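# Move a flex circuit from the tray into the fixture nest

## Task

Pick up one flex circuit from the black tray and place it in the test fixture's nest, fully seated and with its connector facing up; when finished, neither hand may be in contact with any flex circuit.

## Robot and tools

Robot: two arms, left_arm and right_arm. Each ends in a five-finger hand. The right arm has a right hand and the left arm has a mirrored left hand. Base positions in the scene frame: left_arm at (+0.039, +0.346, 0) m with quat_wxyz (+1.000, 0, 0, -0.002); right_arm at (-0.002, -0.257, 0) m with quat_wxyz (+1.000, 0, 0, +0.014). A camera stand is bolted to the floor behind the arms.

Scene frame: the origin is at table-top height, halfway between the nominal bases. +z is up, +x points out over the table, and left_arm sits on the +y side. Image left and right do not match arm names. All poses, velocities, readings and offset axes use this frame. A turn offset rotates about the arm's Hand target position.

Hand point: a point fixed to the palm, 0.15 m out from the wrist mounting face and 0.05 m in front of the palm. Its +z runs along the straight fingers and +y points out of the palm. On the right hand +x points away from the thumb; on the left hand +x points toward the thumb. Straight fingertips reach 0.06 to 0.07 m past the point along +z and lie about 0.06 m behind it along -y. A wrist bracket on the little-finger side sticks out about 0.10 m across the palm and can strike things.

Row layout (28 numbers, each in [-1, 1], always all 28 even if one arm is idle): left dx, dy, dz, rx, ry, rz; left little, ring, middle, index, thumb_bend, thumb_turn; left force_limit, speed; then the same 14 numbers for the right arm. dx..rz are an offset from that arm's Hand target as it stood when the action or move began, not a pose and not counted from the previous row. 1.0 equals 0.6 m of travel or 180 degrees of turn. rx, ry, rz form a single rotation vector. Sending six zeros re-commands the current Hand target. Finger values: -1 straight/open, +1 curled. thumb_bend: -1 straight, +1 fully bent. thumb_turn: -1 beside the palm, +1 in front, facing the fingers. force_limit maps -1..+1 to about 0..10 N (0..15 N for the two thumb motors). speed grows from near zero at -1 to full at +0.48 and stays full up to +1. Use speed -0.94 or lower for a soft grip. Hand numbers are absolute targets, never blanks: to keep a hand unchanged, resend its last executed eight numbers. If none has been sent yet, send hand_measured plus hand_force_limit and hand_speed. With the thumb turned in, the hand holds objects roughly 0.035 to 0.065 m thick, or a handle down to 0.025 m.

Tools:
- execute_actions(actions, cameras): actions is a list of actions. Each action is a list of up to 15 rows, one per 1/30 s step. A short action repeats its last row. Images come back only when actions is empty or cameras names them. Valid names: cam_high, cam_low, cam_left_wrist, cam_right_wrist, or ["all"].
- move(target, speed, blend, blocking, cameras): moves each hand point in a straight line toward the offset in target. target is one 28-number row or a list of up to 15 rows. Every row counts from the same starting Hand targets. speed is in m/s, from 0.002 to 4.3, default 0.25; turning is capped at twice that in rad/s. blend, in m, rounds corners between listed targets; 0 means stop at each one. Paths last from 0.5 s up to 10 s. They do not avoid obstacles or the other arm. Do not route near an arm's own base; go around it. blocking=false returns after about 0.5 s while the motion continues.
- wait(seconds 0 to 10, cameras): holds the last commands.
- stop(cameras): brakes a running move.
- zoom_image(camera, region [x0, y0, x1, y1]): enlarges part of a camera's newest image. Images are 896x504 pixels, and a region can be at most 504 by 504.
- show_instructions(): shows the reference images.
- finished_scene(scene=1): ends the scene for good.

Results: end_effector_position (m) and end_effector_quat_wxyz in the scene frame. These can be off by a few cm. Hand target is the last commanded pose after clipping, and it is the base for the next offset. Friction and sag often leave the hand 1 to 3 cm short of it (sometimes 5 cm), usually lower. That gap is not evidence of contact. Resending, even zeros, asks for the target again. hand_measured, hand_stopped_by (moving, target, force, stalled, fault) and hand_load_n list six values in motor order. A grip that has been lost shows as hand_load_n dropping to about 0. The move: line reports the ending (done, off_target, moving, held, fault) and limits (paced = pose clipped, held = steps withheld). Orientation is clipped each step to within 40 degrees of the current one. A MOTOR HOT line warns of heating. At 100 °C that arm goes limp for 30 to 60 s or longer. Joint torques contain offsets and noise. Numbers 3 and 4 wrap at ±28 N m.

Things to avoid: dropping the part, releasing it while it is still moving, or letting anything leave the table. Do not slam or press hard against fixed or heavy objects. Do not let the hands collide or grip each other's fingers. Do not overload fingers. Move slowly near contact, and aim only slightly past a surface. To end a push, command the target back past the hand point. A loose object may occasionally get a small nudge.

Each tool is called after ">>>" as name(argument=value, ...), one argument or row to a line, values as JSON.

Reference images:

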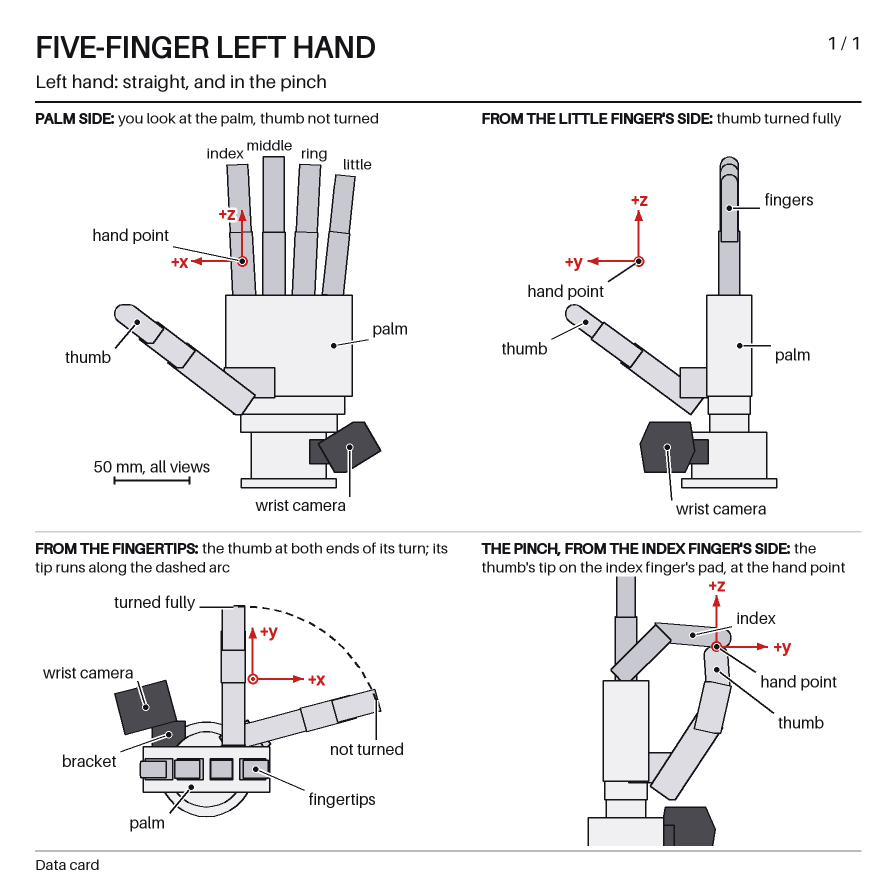

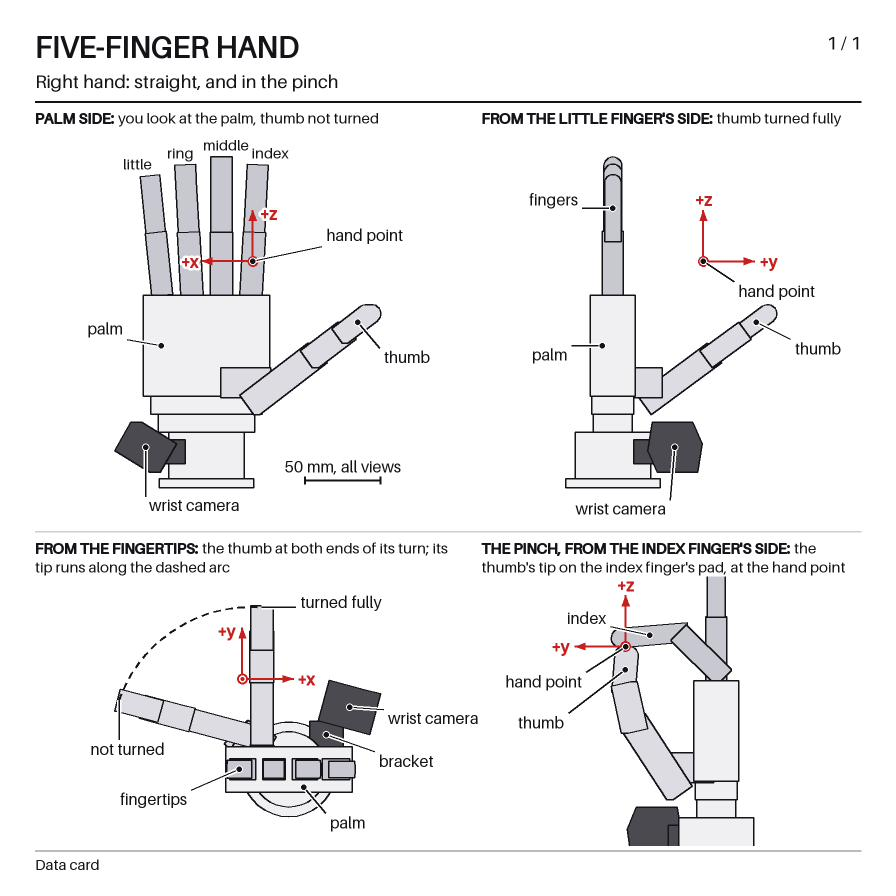

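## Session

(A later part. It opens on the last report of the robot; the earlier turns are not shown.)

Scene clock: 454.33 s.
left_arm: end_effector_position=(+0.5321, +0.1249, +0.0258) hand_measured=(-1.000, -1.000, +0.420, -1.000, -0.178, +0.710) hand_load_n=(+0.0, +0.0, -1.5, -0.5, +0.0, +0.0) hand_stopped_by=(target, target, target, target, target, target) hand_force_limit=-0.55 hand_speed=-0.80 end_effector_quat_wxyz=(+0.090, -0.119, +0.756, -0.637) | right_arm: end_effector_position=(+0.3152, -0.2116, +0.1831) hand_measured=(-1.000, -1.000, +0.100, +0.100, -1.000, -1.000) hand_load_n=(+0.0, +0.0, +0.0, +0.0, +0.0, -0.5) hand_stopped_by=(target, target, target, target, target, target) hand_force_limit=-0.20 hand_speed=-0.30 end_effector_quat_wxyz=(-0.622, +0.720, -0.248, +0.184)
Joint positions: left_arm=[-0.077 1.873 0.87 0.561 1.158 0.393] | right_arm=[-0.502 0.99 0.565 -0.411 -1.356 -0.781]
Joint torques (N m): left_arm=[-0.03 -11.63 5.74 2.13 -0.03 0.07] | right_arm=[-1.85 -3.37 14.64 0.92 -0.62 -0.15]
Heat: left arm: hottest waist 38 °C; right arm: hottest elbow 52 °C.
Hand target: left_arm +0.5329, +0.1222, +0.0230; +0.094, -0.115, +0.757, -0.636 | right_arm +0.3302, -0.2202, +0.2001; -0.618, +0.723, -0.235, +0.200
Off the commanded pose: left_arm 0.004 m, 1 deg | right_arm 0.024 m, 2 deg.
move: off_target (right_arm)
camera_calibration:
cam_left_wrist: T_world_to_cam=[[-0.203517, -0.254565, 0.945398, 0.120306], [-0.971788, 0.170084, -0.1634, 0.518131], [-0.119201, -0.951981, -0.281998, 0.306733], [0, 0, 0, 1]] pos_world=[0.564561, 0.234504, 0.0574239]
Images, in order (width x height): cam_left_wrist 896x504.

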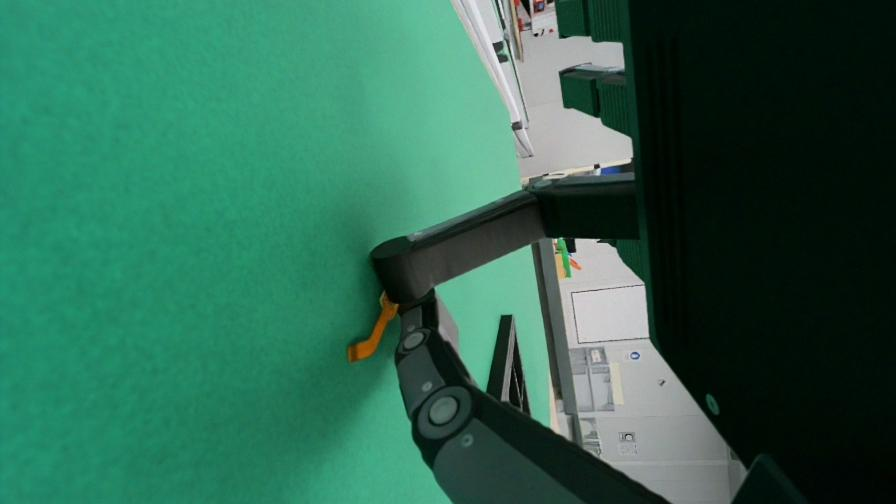

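>>> move(
  target=[0,0,0,0,0,0,-1,-1,0.42,-1,-0.05,0.65,-0.55,-0.5,0,0,0,0,0,0,-1,-1,0.1,0.1,-1,-1,-0.2,-0.3],
  speed=0.04,
)

>>> move(
  target=[0,0,0.06,0,0,0,-1,-1,0.42,-1,-0.05,0.65,-0.55,-0.5,0,0,0,0,0,0,-1,-1,0.1,0.1,-1,-1,-0.2,-0.3],
  speed=0.06,
  cameras=["cam_left_wrist"],
)

>>> zoom_image(
  camera="cam_left_wrist",
  region=[180, 240, 420, 400],
)

Scene clock: 455.57 s.
left_arm: end_effector_position=(+0.5321, +0.1249, +0.0258) hand_measured=(-1.000, -1.000, +0.420, -1.000, -0.050, +0.650) hand_load_n=(-0.5, +0.0, -1.5, +0.0, +0.0, +0.0) hand_stopped_by=(target, target, target, target, target, target) hand_force_limit=-0.55 hand_speed=-0.50 end_effector_quat_wxyz=(+0.090, -0.119, +0.756, -0.637) | right_arm: end_effector_position=(+0.3152, -0.2116, +0.1831) hand_measured=(-1.000, -1.000, +0.100, +0.100, -1.000, -1.000) hand_load_n=(+0.0, +0.0, +0.0, +0.0, +0.0, -0.5) hand_stopped_by=(target, target, target, target, target, target) hand_force_limit=-0.20 hand_speed=-0.30 end_effector_quat_wxyz=(-0.622, +0.720, -0.248, +0.184)
Joint positions: left_arm=[-0.077 1.873 0.87 0.561 1.158 0.393] | right_arm=[-0.502 0.99 0.565 -0.411 -1.356 -0.781]
Joint torques (N m): left_arm=[-0.15 -11.69 5.75 2.18 -0.03 0.07] | right_arm=[-1.85 -3.37 14.64 0.94 -0.61 -0.14]
Heat: left arm: hottest waist 38 °C; right arm: hottest elbow 52 °C.
Hand target: left_arm +0.5329, +0.1222, +0.0230; +0.094, -0.115, +0.757, -0.636 | right_arm +0.3302, -0.2202, +0.2001; -0.618, +0.723, -0.235, +0.200
Off the commanded pose: left_arm 0.004 m, 1 deg | right_arm 0.024 m, 2 deg.
move: off_target (right_arm)

Scene clock: 456.77 s.
left_arm: end_effector_position=(+0.5299, +0.1255, +0.0492) hand_measured=(-1.000, -1.000, +0.420, -1.000, -0.050, +0.650) hand_load_n=(+0.0, +0.0, +0.0, +0.0, +0.5, +0.0) hand_stopped_by=(target, target, target, target, target, target) hand_force_limit=-0.55 hand_speed=-0.50 end_effector_quat_wxyz=(+0.088, -0.124, +0.757, -0.635) | right_arm: end_effector_position=(+0.3152, -0.2116, +0.1831) hand_measured=(-1.000, -1.000, +0.100, +0.100, -1.000, -1.000) hand_load_n=(+0.0, +0.0, +0.0, +0.0, +0.0, +0.0) hand_stopped_by=(target, target, target, target, target, target) hand_force_limit=-0.20 hand_speed=-0.30 end_effector_quat_wxyz=(-0.622, +0.720, -0.248, +0.184)
Joint positions: left_arm=[-0.077 1.808 0.87 0.486 1.152 0.393] | right_arm=[-0.502 0.99 0.565 -0.411 -1.356 -0.781]
Joint torques (N m): left_arm=[-0.15 -12.63 7.04 1.4 0.19 0.06] | right_arm=[-1.85 -3.37 14.65 0.92 -0.62 -0.14]
Heat: left arm: hottest waist 38 °C; right arm: hottest elbow 52 °C.
Hand target: left_arm +0.5330, +0.1222, +0.0590; +0.094, -0.115, +0.757, -0.636 | right_arm +0.3302, -0.2202, +0.2001; -0.618, +0.723, -0.235, +0.200
Off the commanded pose: left_arm 0.011 m, 1 deg | right_arm 0.024 m, 2 deg.
move: off_target (left_arm, right_arm)
camera_calibration:
cam_left_wrist: T_world_to_cam=[[-0.193351, -0.258858, 0.946366, 0.0929865], [-0.974173, 0.165313, -0.153814, 0.521096], [-0.116631, -0.951664, -0.284136, 0.312387], [0, 0, 0, 1]] pos_world=[0.562051, 0.235214, 0.0809131]
Images, in order (width x height): cam_left_wrist 896x504.

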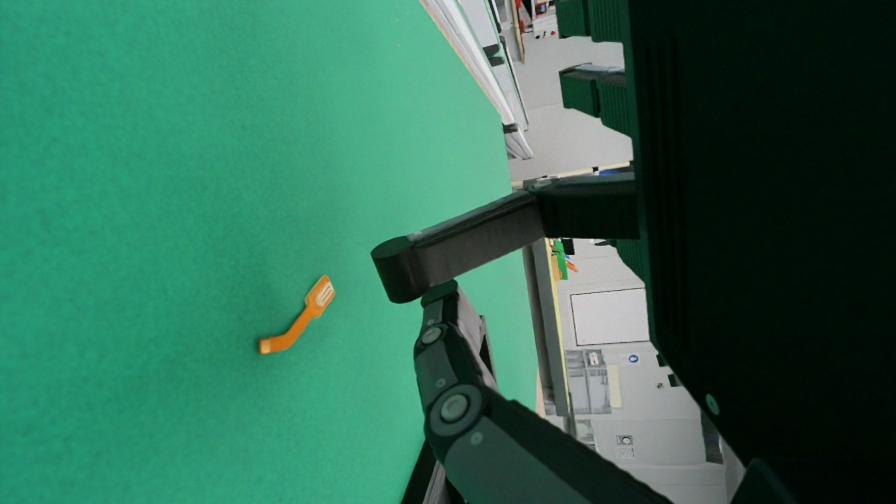

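Scaled by 2.100.

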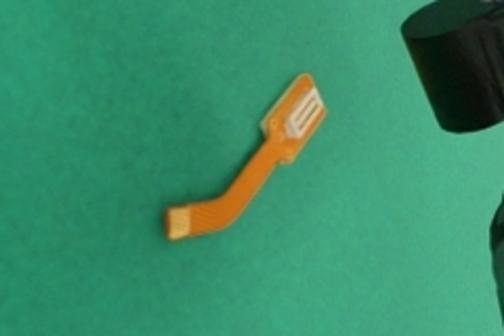

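>>> move(
  target=[0.0533,0.019,0.118,0,0,0.5167,-1,-1,0.42,-1,-0.05,0.65,-0.55,-0.5,0,0,0,0,0,0,-1,-1,0.1,0.1,-1,-1,-0.2,-0.3],
  speed=0.3,
  cameras=["cam_left_wrist"],
)

>>> zoom_image(
  camera="cam_left_wrist",
  region=[80, 240, 400, 440],
)

Scene clock: 461.03 s.
left_arm: end_effector_position=(+0.5528, +0.1462, +0.1145) hand_measured=(-1.000, -1.000, +0.420, -1.000, -0.050, +0.650) hand_load_n=(+0.5, +0.0, +0.0, +0.0, +0.0, +0.0) hand_stopped_by=(target, target, target, target, target, target) hand_force_limit=-0.55 hand_speed=-0.50 end_effector_quat_wxyz=(-0.528, +0.627, -0.448, +0.356) | right_arm: end_effector_position=(+0.3152, -0.2116, +0.1831) hand_measured=(-1.000, -1.000, +0.100, +0.100, -1.000, -1.000) hand_load_n=(+0.0, +0.0, +0.0, +0.0, +0.0, +0.0) hand_stopped_by=(target, target, target, target, target, target) hand_force_limit=-0.20 hand_speed=-0.30 end_effector_quat_wxyz=(-0.622, +0.720, -0.248, +0.184)
Joint positions: left_arm=[-0.606 1.534 0.725 0.483 -0.943 -0.241] | right_arm=[-0.502 0.99 0.565 -0.411 -1.356 -0.781]
Joint torques (N m): left_arm=[-0.15 -9 10.66 1.37 -0.35 -0.05] | right_arm=[-1.79 -3.37 14.65 0.92 -0.62 -0.14]
Heat: left arm: hottest waist 38 °C; right arm: hottest elbow 52 °C.
Hand target: left_arm +0.5649, +0.1337, +0.1297; -0.526, +0.628, -0.438, +0.370 | right_arm +0.3302, -0.2202, +0.2001; -0.618, +0.723, -0.235, +0.200
Off the commanded pose: left_arm 0.023 m, 2 deg | right_arm 0.024 m, 2 deg.
move: off_target (left_arm, right_arm)
camera_calibration:
cam_left_wrist: T_world_to_cam=[[0.29404, -0.221337, 0.929812, -0.231987], [-0.123007, -0.97349, -0.192835, 0.250484], [0.947845, -0.0576721, -0.313471, -0.362483], [0, 0, 0, 1]] pos_world=[0.442602, 0.171592, 0.150378]
Images, in order (width x height): cam_left_wrist 896x504.

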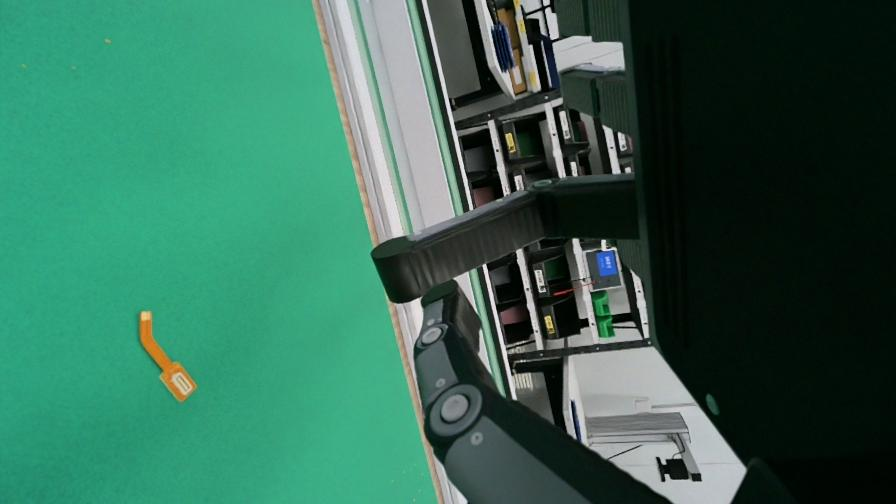

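Scaled by 1.575.

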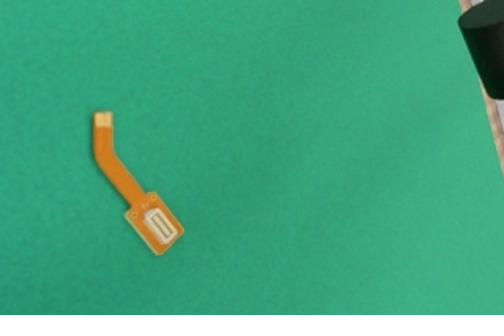

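>>> move(
  target=[-0.0117,0,-0.1245,0,0,0,-1,-1,0.42,-1,-0.05,0.5,-0.55,-0.5,0,0,0,0,0,0,-1,-1,0.1,0.1,-1,-1,-0.2,-0.3],
  speed=0.12,
  cameras=["cam_left_wrist"],
)

>>> zoom_image(
  camera="cam_left_wrist",
  region=[240, 240, 440, 400],
)

Scene clock: 463.40 s.
left_arm: end_effector_position=(+0.5569, +0.1403, +0.0505) hand_measured=(-1.000, -1.000, +0.420, -1.000, -0.050, +0.500) hand_load_n=(+0.0, +0.0, +0.0, +0.0, +0.0, +0.0) hand_stopped_by=(target, target, target, target, target, target) hand_force_limit=-0.55 hand_speed=-0.50 end_effector_quat_wxyz=(-0.527, +0.630, -0.444, +0.358) | right_arm: end_effector_position=(+0.3152, -0.2116, +0.1831) hand_measured=(-1.000, -1.000, +0.100, +0.100, -1.000, -1.000) hand_load_n=(+0.0, +0.0, +0.0, +0.0, +0.0, +0.0) hand_stopped_by=(target, target, target, target, target, target) hand_force_limit=-0.20 hand_speed=-0.30 end_effector_quat_wxyz=(-0.622, +0.720, -0.248, +0.184)
Joint positions: left_arm=[-0.613 1.718 0.703 0.685 -0.952 -0.254] | right_arm=[-0.502 0.99 0.565 -0.411 -1.356 -0.781]
Joint torques (N m): left_arm=[-0.15 -10.17 5.91 2.84 -0.35 -0.01] | right_arm=[-1.79 -3.37 14.64 0.94 -0.62 -0.15]
Heat: left arm: hottest waist 37 °C; right arm: hottest elbow 52 °C.
Hand target: left_arm +0.5580, +0.1337, +0.0550; -0.526, +0.629, -0.438, +0.370 | right_arm +0.3302, -0.2202, +0.2001; -0.618, +0.723, -0.235, +0.200
Off the commanded pose: left_arm 0.008 m, 2 deg | right_arm 0.024 m, 2 deg.
move: off_target (right_arm)
camera_calibration:
cam_left_wrist: T_world_to_cam=[[0.291594, -0.212774, 0.932577, -0.174925], [-0.117779, -0.975514, -0.185744, 0.229935], [0.949264, -0.0556767, -0.309514, -0.387987], [0, 0, 0, 1]] pos_world=[0.44639, 0.165484, 0.0857526]
Images, in order (width x height): cam_left_wrist 896x504.

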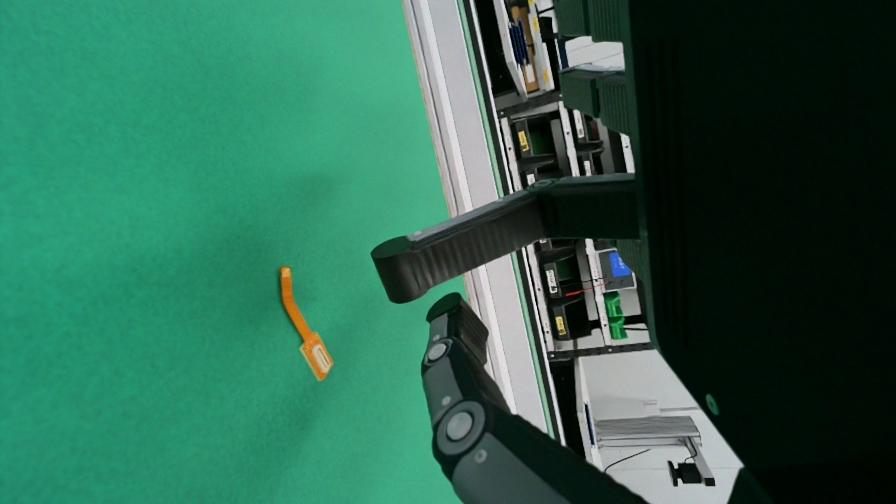

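Scaled by 2.520.

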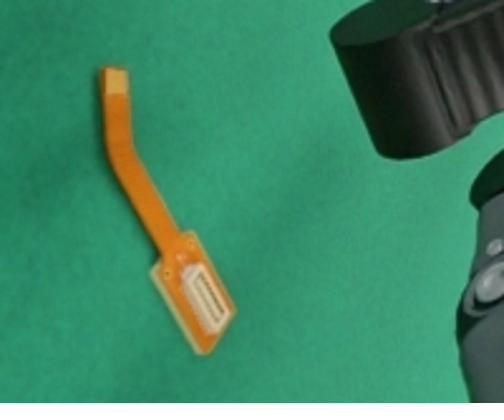

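>>> move(
  target=[-0.0115,-0.0105,-0.0267,0,0,0,-1,-1,0.42,-1,-0.05,0.5,-0.55,-0.5,0,0,0,0,0,0,-1,-1,0.1,0.1,-1,-1,-0.2,-0.3],
  speed=0.08,
  cameras=["cam_left_wrist"],
)

>>> zoom_image(
  camera="cam_left_wrist",
  region=[300, 240, 460, 400],
)

Scene clock: 465.00 s.
left_arm: end_effector_position=(+0.5505, +0.1332, +0.0360) hand_measured=(-1.000, -1.000, +0.420, -1.000, -0.050, +0.500) hand_load_n=(-0.5, -0.5, +0.0, +0.0, +0.5, +0.0) hand_stopped_by=(target, target, target, target, target, target) hand_force_limit=-0.55 hand_speed=-0.50 end_effector_quat_wxyz=(-0.528, +0.628, -0.445, +0.358) | right_arm: end_effector_position=(+0.3152, -0.2116, +0.1831) hand_measured=(-1.000, -1.000, +0.100, +0.100, -1.000, -1.000) hand_load_n=(+0.0, +0.0, +0.0, +0.0, +0.0, +0.0) hand_stopped_by=(target, target, target, target, target, target) hand_force_limit=-0.20 hand_speed=-0.30 end_effector_quat_wxyz=(-0.622, +0.720, -0.248, +0.184)
Joint positions: left_arm=[-0.635 1.758 0.696 0.726 -0.972 -0.26] | right_arm=[-0.502 0.99 0.565 -0.411 -1.356 -0.781]
Joint torques (N m): left_arm=[-0.26 -10.05 5.52 2.89 -0.37 -0.08] | right_arm=[-1.85 -3.37 14.64 0.91 -0.62 -0.15]
Heat: left arm: hottest waist 37 °C; right arm: hottest elbow 52 °C.
Hand target: left_arm +0.5512, +0.1273, +0.0392; -0.526, +0.629, -0.438, +0.370 | right_arm +0.3302, -0.2202, +0.2001; -0.618, +0.723, -0.235, +0.200
Off the commanded pose: left_arm 0.007 m, 2 deg | right_arm 0.024 m, 2 deg.
move: off_target (right_arm)
camera_calibration:
cam_left_wrist: T_world_to_cam=[[0.290012, -0.216645, 0.932179, -0.15972], [-0.119833, -0.974595, -0.189222, 0.220683], [0.949491, -0.0568296, -0.308606, -0.386869], [0, 0, 0, 1]] pos_world=[0.440094, 0.158488, 0.0712561]
Images, in order (width x height): cam_left_wrist 896x504.

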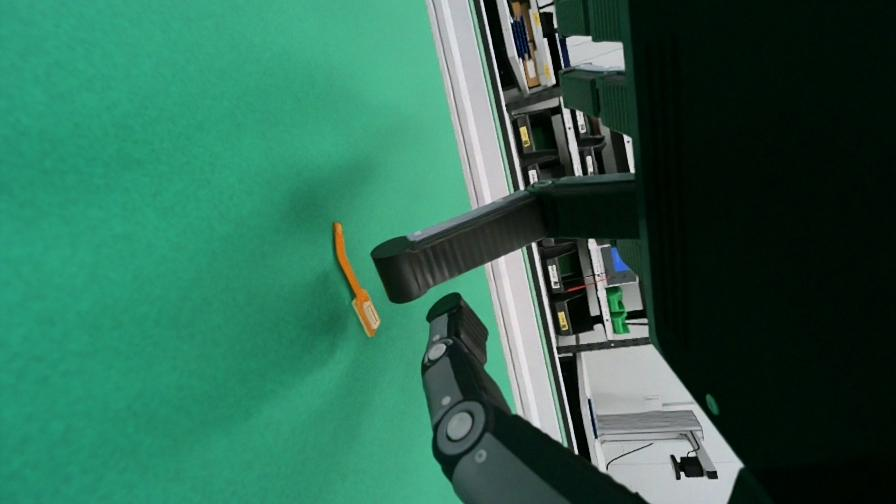

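Scaled by 3.150.

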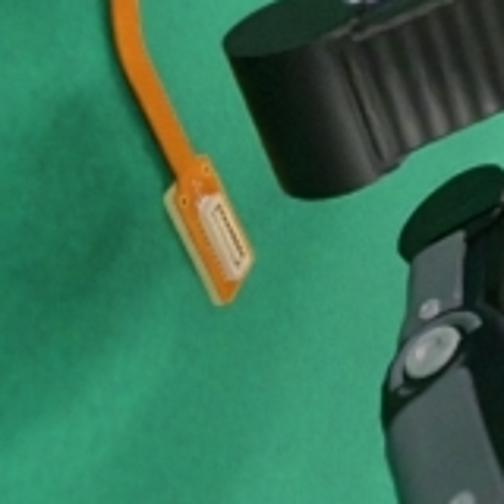

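>>> move(
  target=[-0.0013,0.0038,-0.0125,0,0,0,-1,-1,0.42,-1,-0.05,0.5,-0.55,-0.5,0,0,0,0,0,0,-1,-1,0.1,0.1,-1,-1,-0.2,-0.3],
  speed=0.06,
  cameras=["cam_left_wrist"],
)

>>> zoom_image(
  camera="cam_left_wrist",
  region=[330, 240, 450, 360],
)

Scene clock: 466.40 s.
left_arm: end_effector_position=(+0.5493, +0.1341, +0.0292) hand_measured=(-1.000, -1.000, +0.420, -1.000, -0.050, +0.500) hand_load_n=(+0.0, +0.0, +0.5, -0.5, +0.0, +0.0) hand_stopped_by=(target, target, target, target, target, target) hand_force_limit=-0.55 hand_speed=-0.50 end_effector_quat_wxyz=(-0.528, +0.628, -0.444, +0.359) | right_arm: end_effector_position=(+0.3152, -0.2116, +0.1831) hand_measured=(-1.000, -1.000, +0.100, +0.100, -1.000, -1.000) hand_load_n=(+0.0, +0.0, +0.0, +0.0, +0.0, -0.5) hand_stopped_by=(target, target, target, target, target, target) hand_force_limit=-0.20 hand_speed=-0.30 end_effector_quat_wxyz=(-0.622, +0.720, -0.248, +0.184)
Joint positions: left_arm=[-0.635 1.777 0.689 0.754 -0.972 -0.26] | right_arm=[-0.502 0.99 0.565 -0.411 -1.356 -0.781]
Joint torques (N m): left_arm=[-0.03 -10.34 5.34 2.78 -0.26 -0.04] | right_arm=[-1.85 -3.37 14.64 0.92 -0.62 -0.14]
Heat: left arm: hottest waist 37 °C; right arm: hottest elbow 52 °C.
Hand target: left_arm +0.5504, +0.1296, +0.0316; -0.526, +0.629, -0.438, +0.370 | right_arm +0.3302, -0.2202, +0.2001; -0.618, +0.723, -0.235, +0.200
Off the commanded pose: left_arm 0.005 m, 1 deg | right_arm 0.024 m, 2 deg.
move: off_target (right_arm)
camera_calibration:
cam_left_wrist: T_world_to_cam=[[0.287886, -0.214843, 0.933255, -0.151943], [-0.119333, -0.974963, -0.187634, 0.219797], [0.950201, -0.0573508, -0.306316, -0.388151], [0, 0, 0, 1]] pos_world=[0.438793, 0.159389, 0.0641459]
Images, in order (width x height): cam_left_wrist 896x504.

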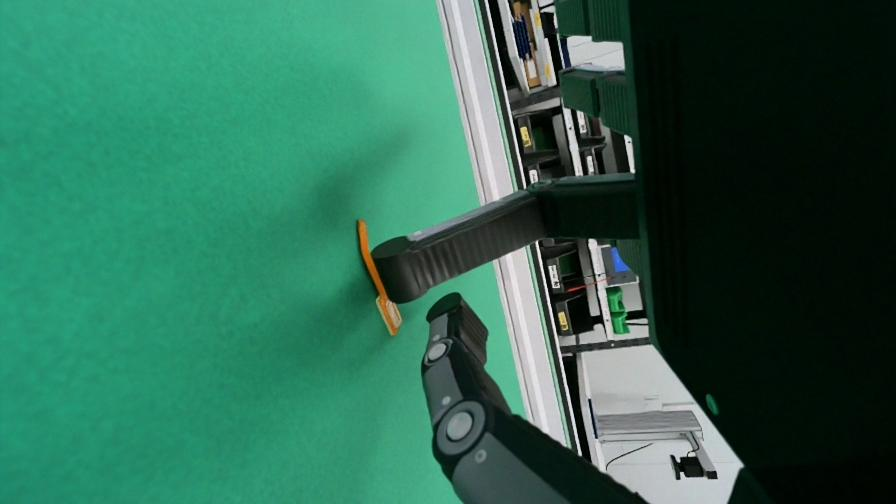

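Scaled by 4.200.

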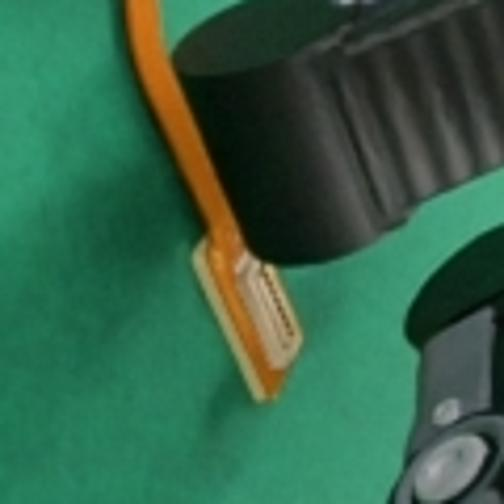

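>>> move(
  target=[-0.001,0.006,-0.006,0,0,0,-1,-1,0.42,-1,-0.05,0.5,-0.55,-0.5,0,0,0,0,0,0,-1,-1,0.1,0.1,-1,-1,-0.2,-0.3],
  speed=0.06,
  cameras=["cam_left_wrist"],
)

>>> zoom_image(
  camera="cam_left_wrist",
  region=[350, 250, 450, 350],
)

Scene clock: 467.97 s.
left_arm: end_effector_position=(+0.5476, +0.1346, +0.0260) hand_measured=(-1.000, -1.000, +0.420, -1.000, -0.050, +0.500) hand_load_n=(-0.5, +0.0, +0.0, +0.0, +0.0, +0.0) hand_stopped_by=(target, target, target, target, target, target) hand_force_limit=-0.55 hand_speed=-0.50 end_effector_quat_wxyz=(-0.527, +0.628, -0.444, +0.361) | right_arm: end_effector_position=(+0.3152, -0.2116, +0.1831) hand_measured=(-1.000, -1.000, +0.100, +0.100, -1.000, -1.000) hand_load_n=(+0.0, +0.0, +0.0, +0.0, +0.0, -0.5) hand_stopped_by=(target, target, target, target, target, target) hand_force_limit=-0.20 hand_speed=-0.30 end_effector_quat_wxyz=(-0.622, +0.720, -0.248, +0.184)
Joint positions: left_arm=[-0.635 1.784 0.681 0.773 -0.968 -0.26] | right_arm=[-0.502 0.99 0.565 -0.411 -1.356 -0.781]
Joint torques (N m): left_arm=[0.5 -10.05 5.19 2.81 -0.2 -0.01] | right_arm=[-1.79 -3.37 14.64 0.92 -0.62 -0.15]
Heat: left arm: hottest waist 37 °C; right arm: hottest elbow 52 °C.
Hand target: left_arm +0.5497, +0.1333, +0.0279; -0.526, +0.629, -0.438, +0.370 | right_arm +0.3302, -0.2202, +0.2001; -0.618, +0.723, -0.235, +0.200
Off the commanded pose: left_arm 0.003 m, 1 deg | right_arm 0.024 m, 2 deg.
move: off_target (right_arm)
camera_calibration:
cam_left_wrist: T_world_to_cam=[[0.285285, -0.212979, 0.93448, -0.147204], [-0.122825, -0.975083, -0.184736, 0.221403], [0.95054, -0.0620745, -0.304336, -0.387159], [0, 0, 0, 1]] pos_world=[0.437199, 0.160502, 0.0606342]
Images, in order (width x height): cam_left_wrist 896x504.

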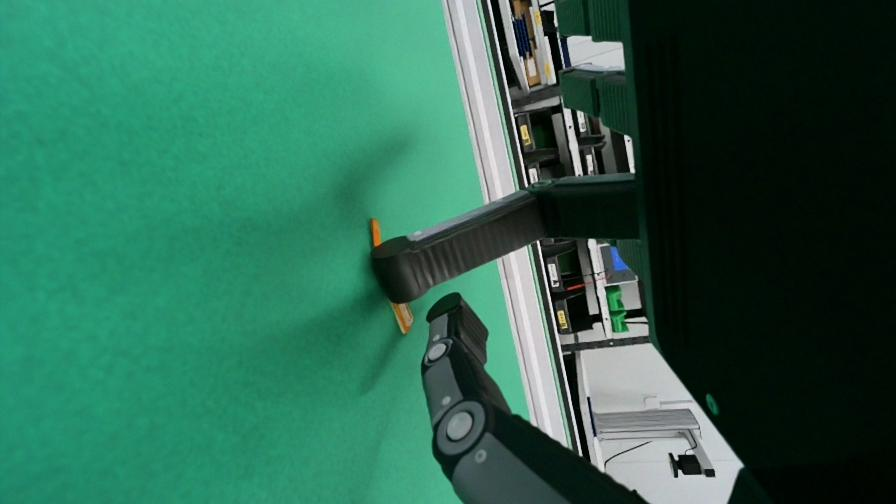

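Scaled by 5.040.

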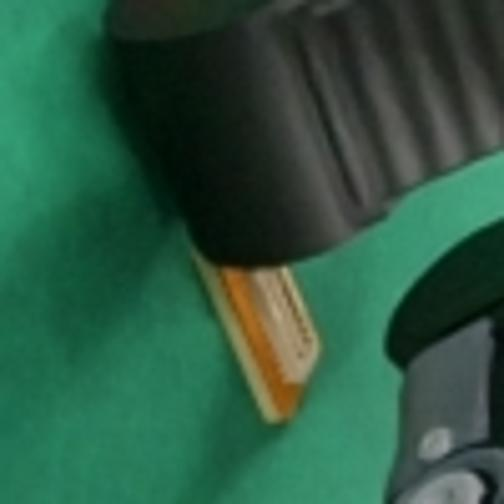

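>>> move(
  target=[0.0055,0.0015,-0.0055,0,0,0,-1,-1,0.42,-1,-0.05,0.5,-0.55,-0.5,0,0,0,0,0,0,-1,-1,0.1,0.1,-1,-1,-0.2,-0.3],
  speed=0.06,
  cameras=["cam_left_wrist"],
)

>>> zoom_image(
  camera="cam_left_wrist",
  region=[350, 250, 450, 350],
)

Scene clock: 470.67 s.
left_arm: end_effector_position=(+0.5485, +0.1334, +0.0248) hand_measured=(-1.000, -1.000, +0.420, -1.000, -0.050, +0.500) hand_load_n=(+0.0, +0.0, -1.5, +0.0, +0.0, -0.5) hand_stopped_by=(target, target, target, target, target, target) hand_force_limit=-0.55 hand_speed=-0.50 end_effector_quat_wxyz=(-0.526, +0.628, -0.443, +0.365) | right_arm: end_effector_position=(+0.3152, -0.2116, +0.1831) hand_measured=(-1.000, -1.000, +0.100, +0.100, -1.000, -1.000) hand_load_n=(+0.0, +0.0, +0.0, +0.0, +0.0, -0.5) hand_stopped_by=(target, target, target, target, target, target) hand_force_limit=-0.20 hand_speed=-0.30 end_effector_quat_wxyz=(-0.622, +0.720, -0.248, +0.184)
Joint positions: left_arm=[-0.635 1.792 0.681 0.788 -0.965 -0.26] | right_arm=[-0.502 0.99 0.565 -0.411 -1.356 -0.781]
Joint torques (N m): left_arm=[1.14 -9.7 5.57 2.82 -0.07 0.02] | right_arm=[-1.79 -3.37 14.65 0.92 -0.62 -0.14]
Heat: left arm: hottest waist 37 °C; right arm: hottest elbow 52 °C.
Hand target: left_arm +0.5530, +0.1342, +0.0246; -0.526, +0.629, -0.438, +0.370 | right_arm +0.3302, -0.2202, +0.2001; -0.618, +0.723, -0.235, +0.200
Off the commanded pose: left_arm 0.005 m, 1 deg | right_arm 0.024 m, 2 deg.
move: off_target (right_arm)
camera_calibration:
cam_left_wrist: T_world_to_cam=[[0.279738, -0.20904, 0.937043, -0.144197], [-0.124651, -0.975655, -0.180442, 0.221119], [0.95195, -0.0663264, -0.298985, -0.388678], [0, 0, 0, 1]] pos_world=[0.437902, 0.159813, 0.0588092]
Images, in order (width x height): cam_left_wrist 896x504.

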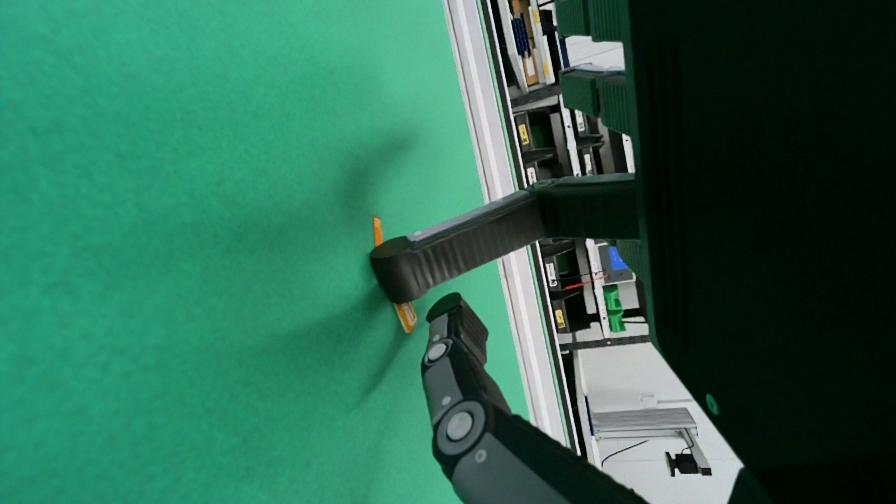

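Scaled by 5.040.

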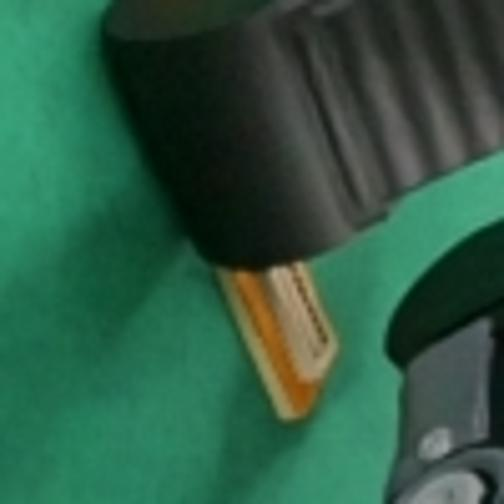

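>>> move(
  target=[0.005,0.0018,0.010,0,0,0,-1,-1,0.42,-1,-0.05,0.5,-0.55,-0.5,0,0,0,0,0,0,-1,-1,0.1,0.1,-1,-1,-0.2,-0.3],
  speed=0.06,
  cameras=["cam_left_wrist"],
)

>>> zoom_image(
  camera="cam_left_wrist",
  region=[350, 250, 450, 350],
)

Scene clock: 471.97 s.
left_arm: end_effector_position=(+0.5492, +0.1339, +0.0246) hand_measured=(-1.000, -1.000, +0.420, -1.000, -0.050, +0.500) hand_load_n=(+0.0, -0.5, -2.0, +0.0, +0.0, +0.5) hand_stopped_by=(target, target, target, target, target, target) hand_force_limit=-0.55 hand_speed=-0.50 end_effector_quat_wxyz=(-0.525, +0.628, -0.444, +0.365) | right_arm: end_effector_position=(+0.3152, -0.2116, +0.1831) hand_measured=(-1.000, -1.000, +0.100, +0.100, -1.000, -1.000) hand_load_n=(+0.0, +0.0, +0.0, +0.0, +0.0, +0.0) hand_stopped_by=(target, target, target, target, target, target) hand_force_limit=-0.20 hand_speed=-0.30 end_effector_quat_wxyz=(-0.622, +0.720, -0.248, +0.184)
Joint positions: left_arm=[-0.632 1.792 0.681 0.788 -0.96 -0.26] | right_arm=[-0.502 0.99 0.565 -0.411 -1.356 -0.781]
Joint torques (N m): left_arm=[1.38 -10.87 6.08 2.11 -0.07 0.04] | right_arm=[-1.85 -3.37 14.64 0.92 -0.62 -0.14]
Heat: left arm: hottest waist 37 °C; right arm: hottest elbow 52 °C.
Hand target: left_arm +0.5560, +0.1353, +0.0307; -0.526, +0.629, -0.438, +0.370 | right_arm +0.3302, -0.2202, +0.2001; -0.618, +0.723, -0.235, +0.200
Off the commanded pose: left_arm 0.009 m, 1 deg | right_arm 0.024 m, 2 deg.
move: off_target (right_arm)
camera_calibration:
cam_left_wrist: T_world_to_cam=[[0.280295, -0.208276, 0.937046, -0.144434], [-0.126769, -0.975659, -0.178938, 0.222812], [0.951506, -0.0686333, -0.299875, -0.388833], [0, 0, 0, 1]] pos_world=[0.438706, 0.16062, 0.0586093]
Images, in order (width x height): cam_left_wrist 896x504.

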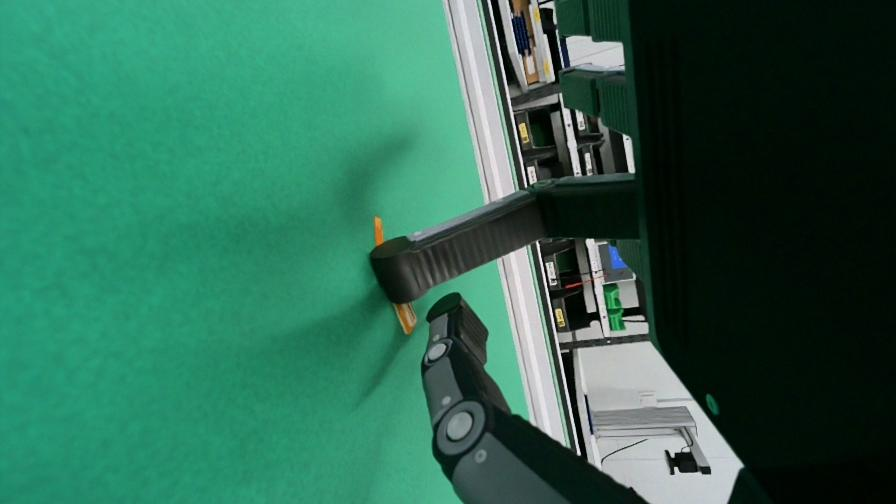

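Scaled by 5.040.

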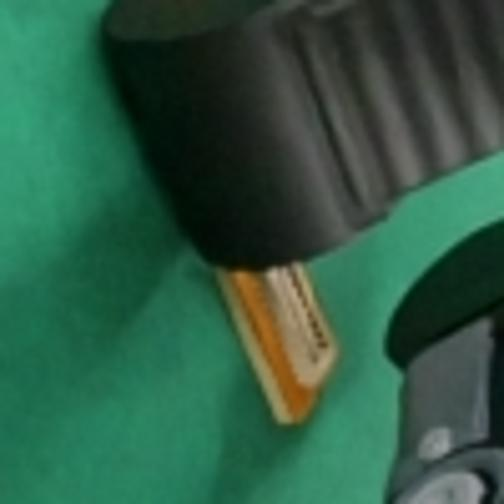

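>>> move(
  target=[-0.001,0,0.010,0,0,0,-1,-1,0.42,-1,-0.05,0.5,-0.55,-0.5,0,0,0,0,0,0,-1,-1,0.1,0.1,-1,-1,-0.2,-0.3],
  speed=0.06,
  cameras=["cam_left_wrist"],
)

>>> zoom_image(
  camera="cam_left_wrist",
  region=[350, 250, 450, 350],
)

Scene clock: 472.90 s.
left_arm: end_effector_position=(+0.5495, +0.1334, +0.0258) hand_measured=(-1.000, -1.000, +0.420, -1.000, -0.050, +0.500) hand_load_n=(+0.0, +0.0, +0.0, -0.5, +0.0, +0.0) hand_stopped_by=(target, target, target, target, target, target) hand_force_limit=-0.55 hand_speed=-0.50 end_effector_quat_wxyz=(-0.524, +0.628, -0.444, +0.367) | right_arm: end_effector_position=(+0.3152, -0.2116, +0.1831) hand_measured=(-1.000, -1.000, +0.100, +0.100, -1.000, -1.000) hand_load_n=(+0.0, +0.0, +0.0, +0.0, +0.0, -0.5) hand_stopped_by=(target, target, target, target, target, target) hand_force_limit=-0.20 hand_speed=-0.30 end_effector_quat_wxyz=(-0.622, +0.720, -0.248, +0.184)
Joint positions: left_arm=[-0.632 1.789 0.681 0.788 -0.957 -0.26] | right_arm=[-0.502 0.99 0.565 -0.411 -1.356 -0.781]
Joint torques (N m): left_arm=[1.14 -12.34 6 1.48 -0.19 0.05] | right_arm=[-1.85 -3.43 14.65 0.92 -0.61 -0.15]
Heat: left arm: hottest waist 37 °C; right arm: hottest elbow 52 °C.
Hand target: left_arm +0.5553, +0.1351, +0.0366; -0.526, +0.629, -0.438, +0.370 | right_arm +0.3302, -0.2202, +0.2001; -0.618, +0.723, -0.235, +0.200
Off the commanded pose: left_arm 0.012 m, 1 deg | right_arm 0.024 m, 2 deg.
move: off_target (left_arm, right_arm)
camera_calibration:
cam_left_wrist: T_world_to_cam=[[0.27829, -0.20677, 0.937977, -0.144925], [-0.128968, -0.975755, -0.176834, 0.223599], [0.951799, -0.0717574, -0.298209, -0.388572], [0, 0, 0, 1]] pos_world=[0.439011, 0.160328, 0.0596001]
Images, in order (width x height): cam_left_wrist 896x504.

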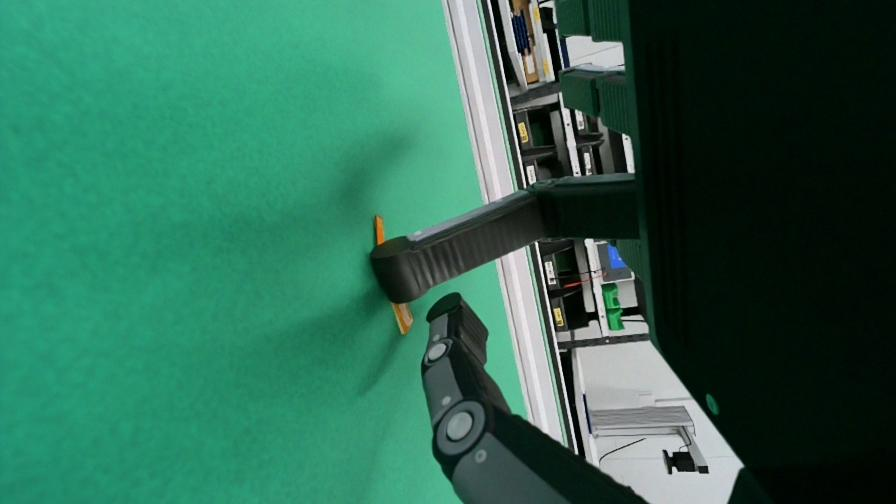

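Scaled by 5.040.

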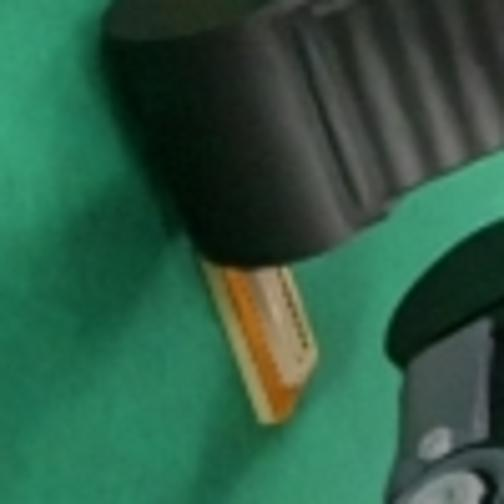

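>>> move(
  target=[0.010,0.003,0.0,0,0,0,-1,-1,0.42,-1,-0.05,0.5,-0.55,-0.5,0,0,0,0,0,0,-1,-1,0.1,0.1,-1,-1,-0.2,-0.3],
  speed=0.06,
  cameras=["cam_left_wrist"],
)

>>> zoom_image(
  camera="cam_left_wrist",
  region=[350, 250, 450, 350],
)

Scene clock: 473.83 s.
left_arm: end_effector_position=(+0.5521, +0.1373, +0.0255) hand_measured=(-1.000, -1.000, +0.420, -1.000, -0.050, +0.500) hand_load_n=(+0.0, +0.0, +0.0, +0.0, +0.0, +0.0) hand_stopped_by=(target, target, target, target, target, target) hand_force_limit=-0.55 hand_speed=-0.50 end_effector_quat_wxyz=(-0.523, +0.629, -0.444, +0.366) | right_arm: end_effector_position=(+0.3152, -0.2116, +0.1831) hand_measured=(-1.000, -1.000, +0.100, +0.100, -1.000, -1.000) hand_load_n=(+0.0, +0.0, +0.0, +0.0, +0.0, -0.5) hand_stopped_by=(target, target, target, target, target, target) hand_force_limit=-0.20 hand_speed=-0.30 end_effector_quat_wxyz=(-0.622, +0.720, -0.248, +0.184)
Joint positions: left_arm=[-0.62 1.789 0.681 0.788 -0.946 -0.258] | right_arm=[-0.502 0.99 0.565 -0.411 -1.356 -0.781]
Joint torques (N m): left_arm=[1.2 -11.75 6.93 1.46 -0.17 0.08] | right_arm=[-1.79 -3.37 14.65 0.92 -0.62 -0.14]
Heat: left arm: hottest waist 37 °C; right arm: hottest elbow 52 °C.
Hand target: left_arm +0.5614, +0.1371, +0.0366; -0.526, +0.629, -0.438, +0.370 | right_arm +0.3302, -0.2202, +0.2001; -0.618, +0.723, -0.235, +0.200
Off the commanded pose: left_arm 0.014 m, 1 deg | right_arm 0.024 m, 2 deg.
move: off_target (left_arm, right_arm)
camera_calibration:
cam_left_wrist: T_world_to_cam=[[0.280723, -0.205345, 0.937565, -0.146044], [-0.128509, -0.976091, -0.175305, 0.227593], [0.951147, -0.0712732, -0.3004, -0.390544], [0, 0, 0, 1]] pos_world=[0.44171, 0.164327, 0.0595042]
Images, in order (width x height): cam_left_wrist 896x504.

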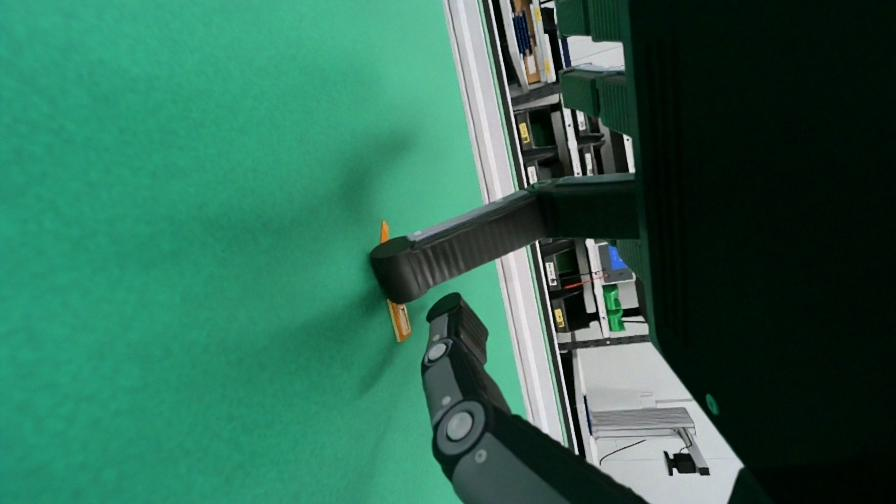

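Scaled by 5.040.

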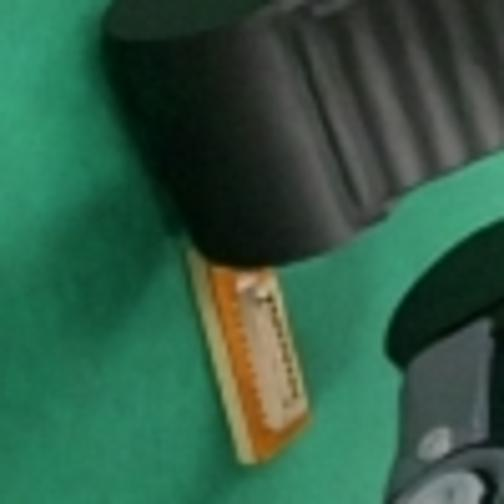

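>>> move(
  target=[0,0,-0.02,0,0,0,-1,-1,0.42,-1,-0.178,0.46,-0.55,-0.5,0,0,0,0,0,0,-1,-1,0.1,0.1,-1,-1,-0.2,-0.3],
  speed=0.06,
  cameras=["cam_left_wrist"],
)

>>> zoom_image(
  camera="cam_left_wrist",
  region=[350, 250, 450, 350],
)

Scene clock: 475.93 s.
left_arm: end_effector_position=(+0.5524, +0.1371, +0.0242) hand_measured=(-1.000, -1.000, +0.420, -1.000, -0.178, +0.460) hand_load_n=(+0.0, +0.0, -2.5, +0.0, +0.0, +0.0) hand_stopped_by=(target, target, target, target, target, target) hand_force_limit=-0.55 hand_speed=-0.50 end_effector_quat_wxyz=(-0.523, +0.628, -0.443, +0.367) | right_arm: end_effector_position=(+0.3152, -0.2116, +0.1831) hand_measured=(-1.000, -1.000, +0.100, +0.100, -1.000, -1.000) hand_load_n=(+0.0, +0.0, +0.0, +0.0, +0.0, +0.0) hand_stopped_by=(target, target, target, target, target, target) hand_force_limit=-0.20 hand_speed=-0.30 end_effector_quat_wxyz=(-0.622, +0.720, -0.248, +0.184)
Joint positions: left_arm=[-0.62 1.794 0.681 0.796 -0.945 -0.257] | right_arm=[-0.502 0.99 0.565 -0.411 -1.356 -0.781]
Joint torques (N m): left_arm=[1.08 -9.05 6.79 2.59 -0.18 0.09] | right_arm=[-1.85 -3.37 14.65 0.92 -0.62 -0.14]
Heat: left arm: hottest waist 37 °C; right arm: hottest elbow 52 °C.
Hand target: left_arm +0.5613, +0.1370, +0.0245; -0.526, +0.629, -0.438, +0.370 | right_arm +0.3302, -0.2202, +0.2001; -0.618, +0.723, -0.235, +0.200
Off the commanded pose: left_arm 0.009 m, 1 deg | right_arm 0.024 m, 2 deg.
move: off_target (right_arm)
camera_calibration:
cam_left_wrist: T_world_to_cam=[[0.279261, -0.205157, 0.938043, -0.144236], [-0.128762, -0.976087, -0.175144, 0.227281], [0.951543, -0.0718738, -0.298999, -0.391328], [0, 0, 0, 1]] pos_world=[0.44191, 0.164128, 0.0580995]
Images, in order (width x height): cam_left_wrist 896x504.

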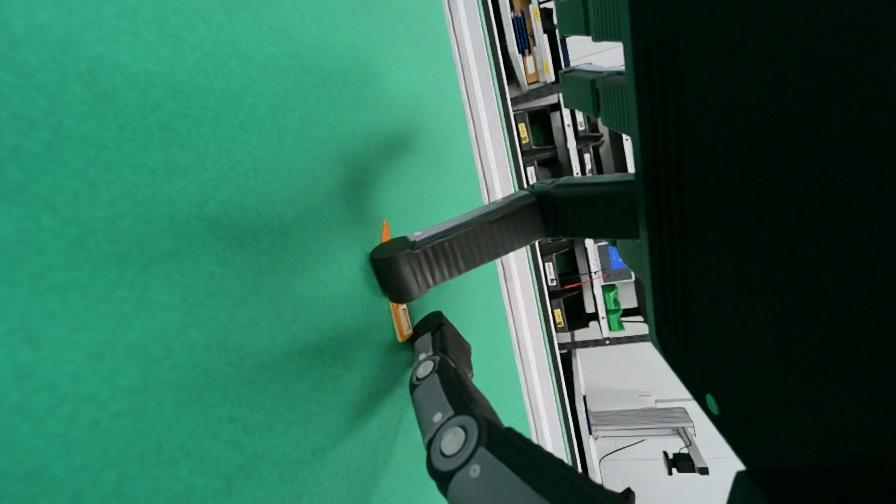

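Scaled by 5.040.

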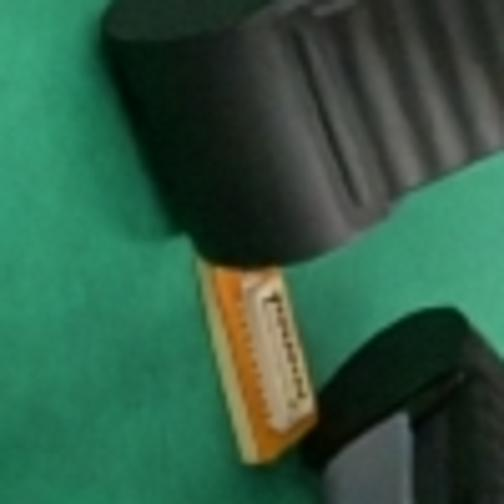

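>>> move(
  target=[0,0,0.012,0,0,0,-1,-1,0.42,-1,-0.178,0.58,-0.6,-0.7,0,0,0,0,0,0,-1,-1,0.1,0.1,-1,-1,-0.2,-0.3],
  speed=0.06,
  cameras=["cam_left_wrist"],
)

>>> zoom_image(
  camera="cam_left_wrist",
  region=[350, 250, 450, 350],
)

Scene clock: 476.83 s.
left_arm: end_effector_position=(+0.5528, +0.1363, +0.0245) hand_measured=(-1.000, -1.000, +0.420, -1.000, -0.178, +0.534) hand_load_n=(+0.0, +0.0, -1.5, -0.5, +1.5, +2.5) hand_stopped_by=(target, target, target, target, target, force) hand_force_limit=-0.60 hand_speed=-0.70 end_effector_quat_wxyz=(-0.523, +0.628, -0.444, +0.368) | right_arm: end_effector_position=(+0.3152, -0.2116, +0.1831) hand_measured=(-1.000, -1.000, +0.100, +0.100, -1.000, -1.000) hand_load_n=(+0.0, -0.5, +0.0, +0.0, +0.0, +0.0) hand_stopped_by=(target, target, target, target, target, target) hand_force_limit=-0.20 hand_speed=-0.30 end_effector_quat_wxyz=(-0.622, +0.720, -0.248, +0.184)
Joint positions: left_arm=[-0.62 1.794 0.682 0.796 -0.942 -0.257] | right_arm=[-0.502 0.99 0.565 -0.411 -1.356 -0.781]
Joint torques (N m): left_arm=[1.32 -10.99 6.8 1.76 -0.32 0.08] | right_arm=[-1.85 -3.37 14.64 0.92 -0.61 -0.15]
Heat: left arm: hottest waist 37 °C; right arm: hottest elbow 52 °C.
Hand target: left_arm +0.5614, +0.1370, +0.0319; -0.526, +0.629, -0.438, +0.370 | right_arm +0.3302, -0.2202, +0.2001; -0.618, +0.723, -0.235, +0.200
Off the commanded pose: left_arm 0.011 m, 1 deg | right_arm 0.024 m, 2 deg.
move: off_target (left_arm, right_arm)
camera_calibration:
cam_left_wrist: T_world_to_cam=[[0.27817, -0.20475, 0.938455, -0.144249], [-0.13156, -0.97593, -0.17393, 0.22814], [0.951479, -0.075081, -0.298412, -0.39126], [0, 0, 0, 1]] pos_world=[0.442416, 0.163737, 0.0582954]
Images, in order (width x height): cam_left_wrist 896x504.

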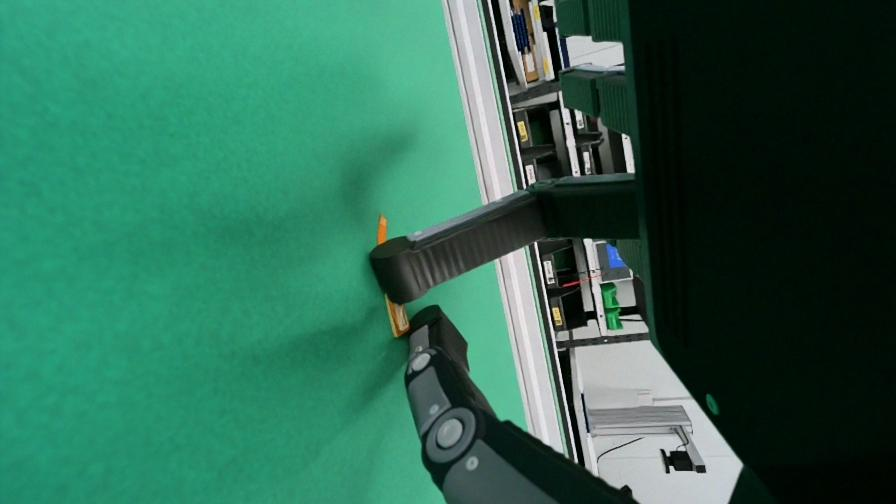

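Scaled by 5.040.

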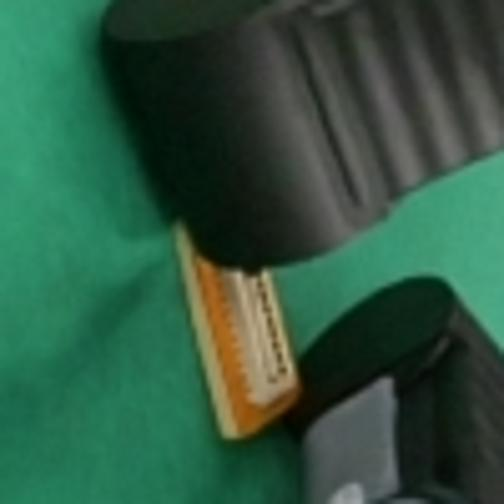

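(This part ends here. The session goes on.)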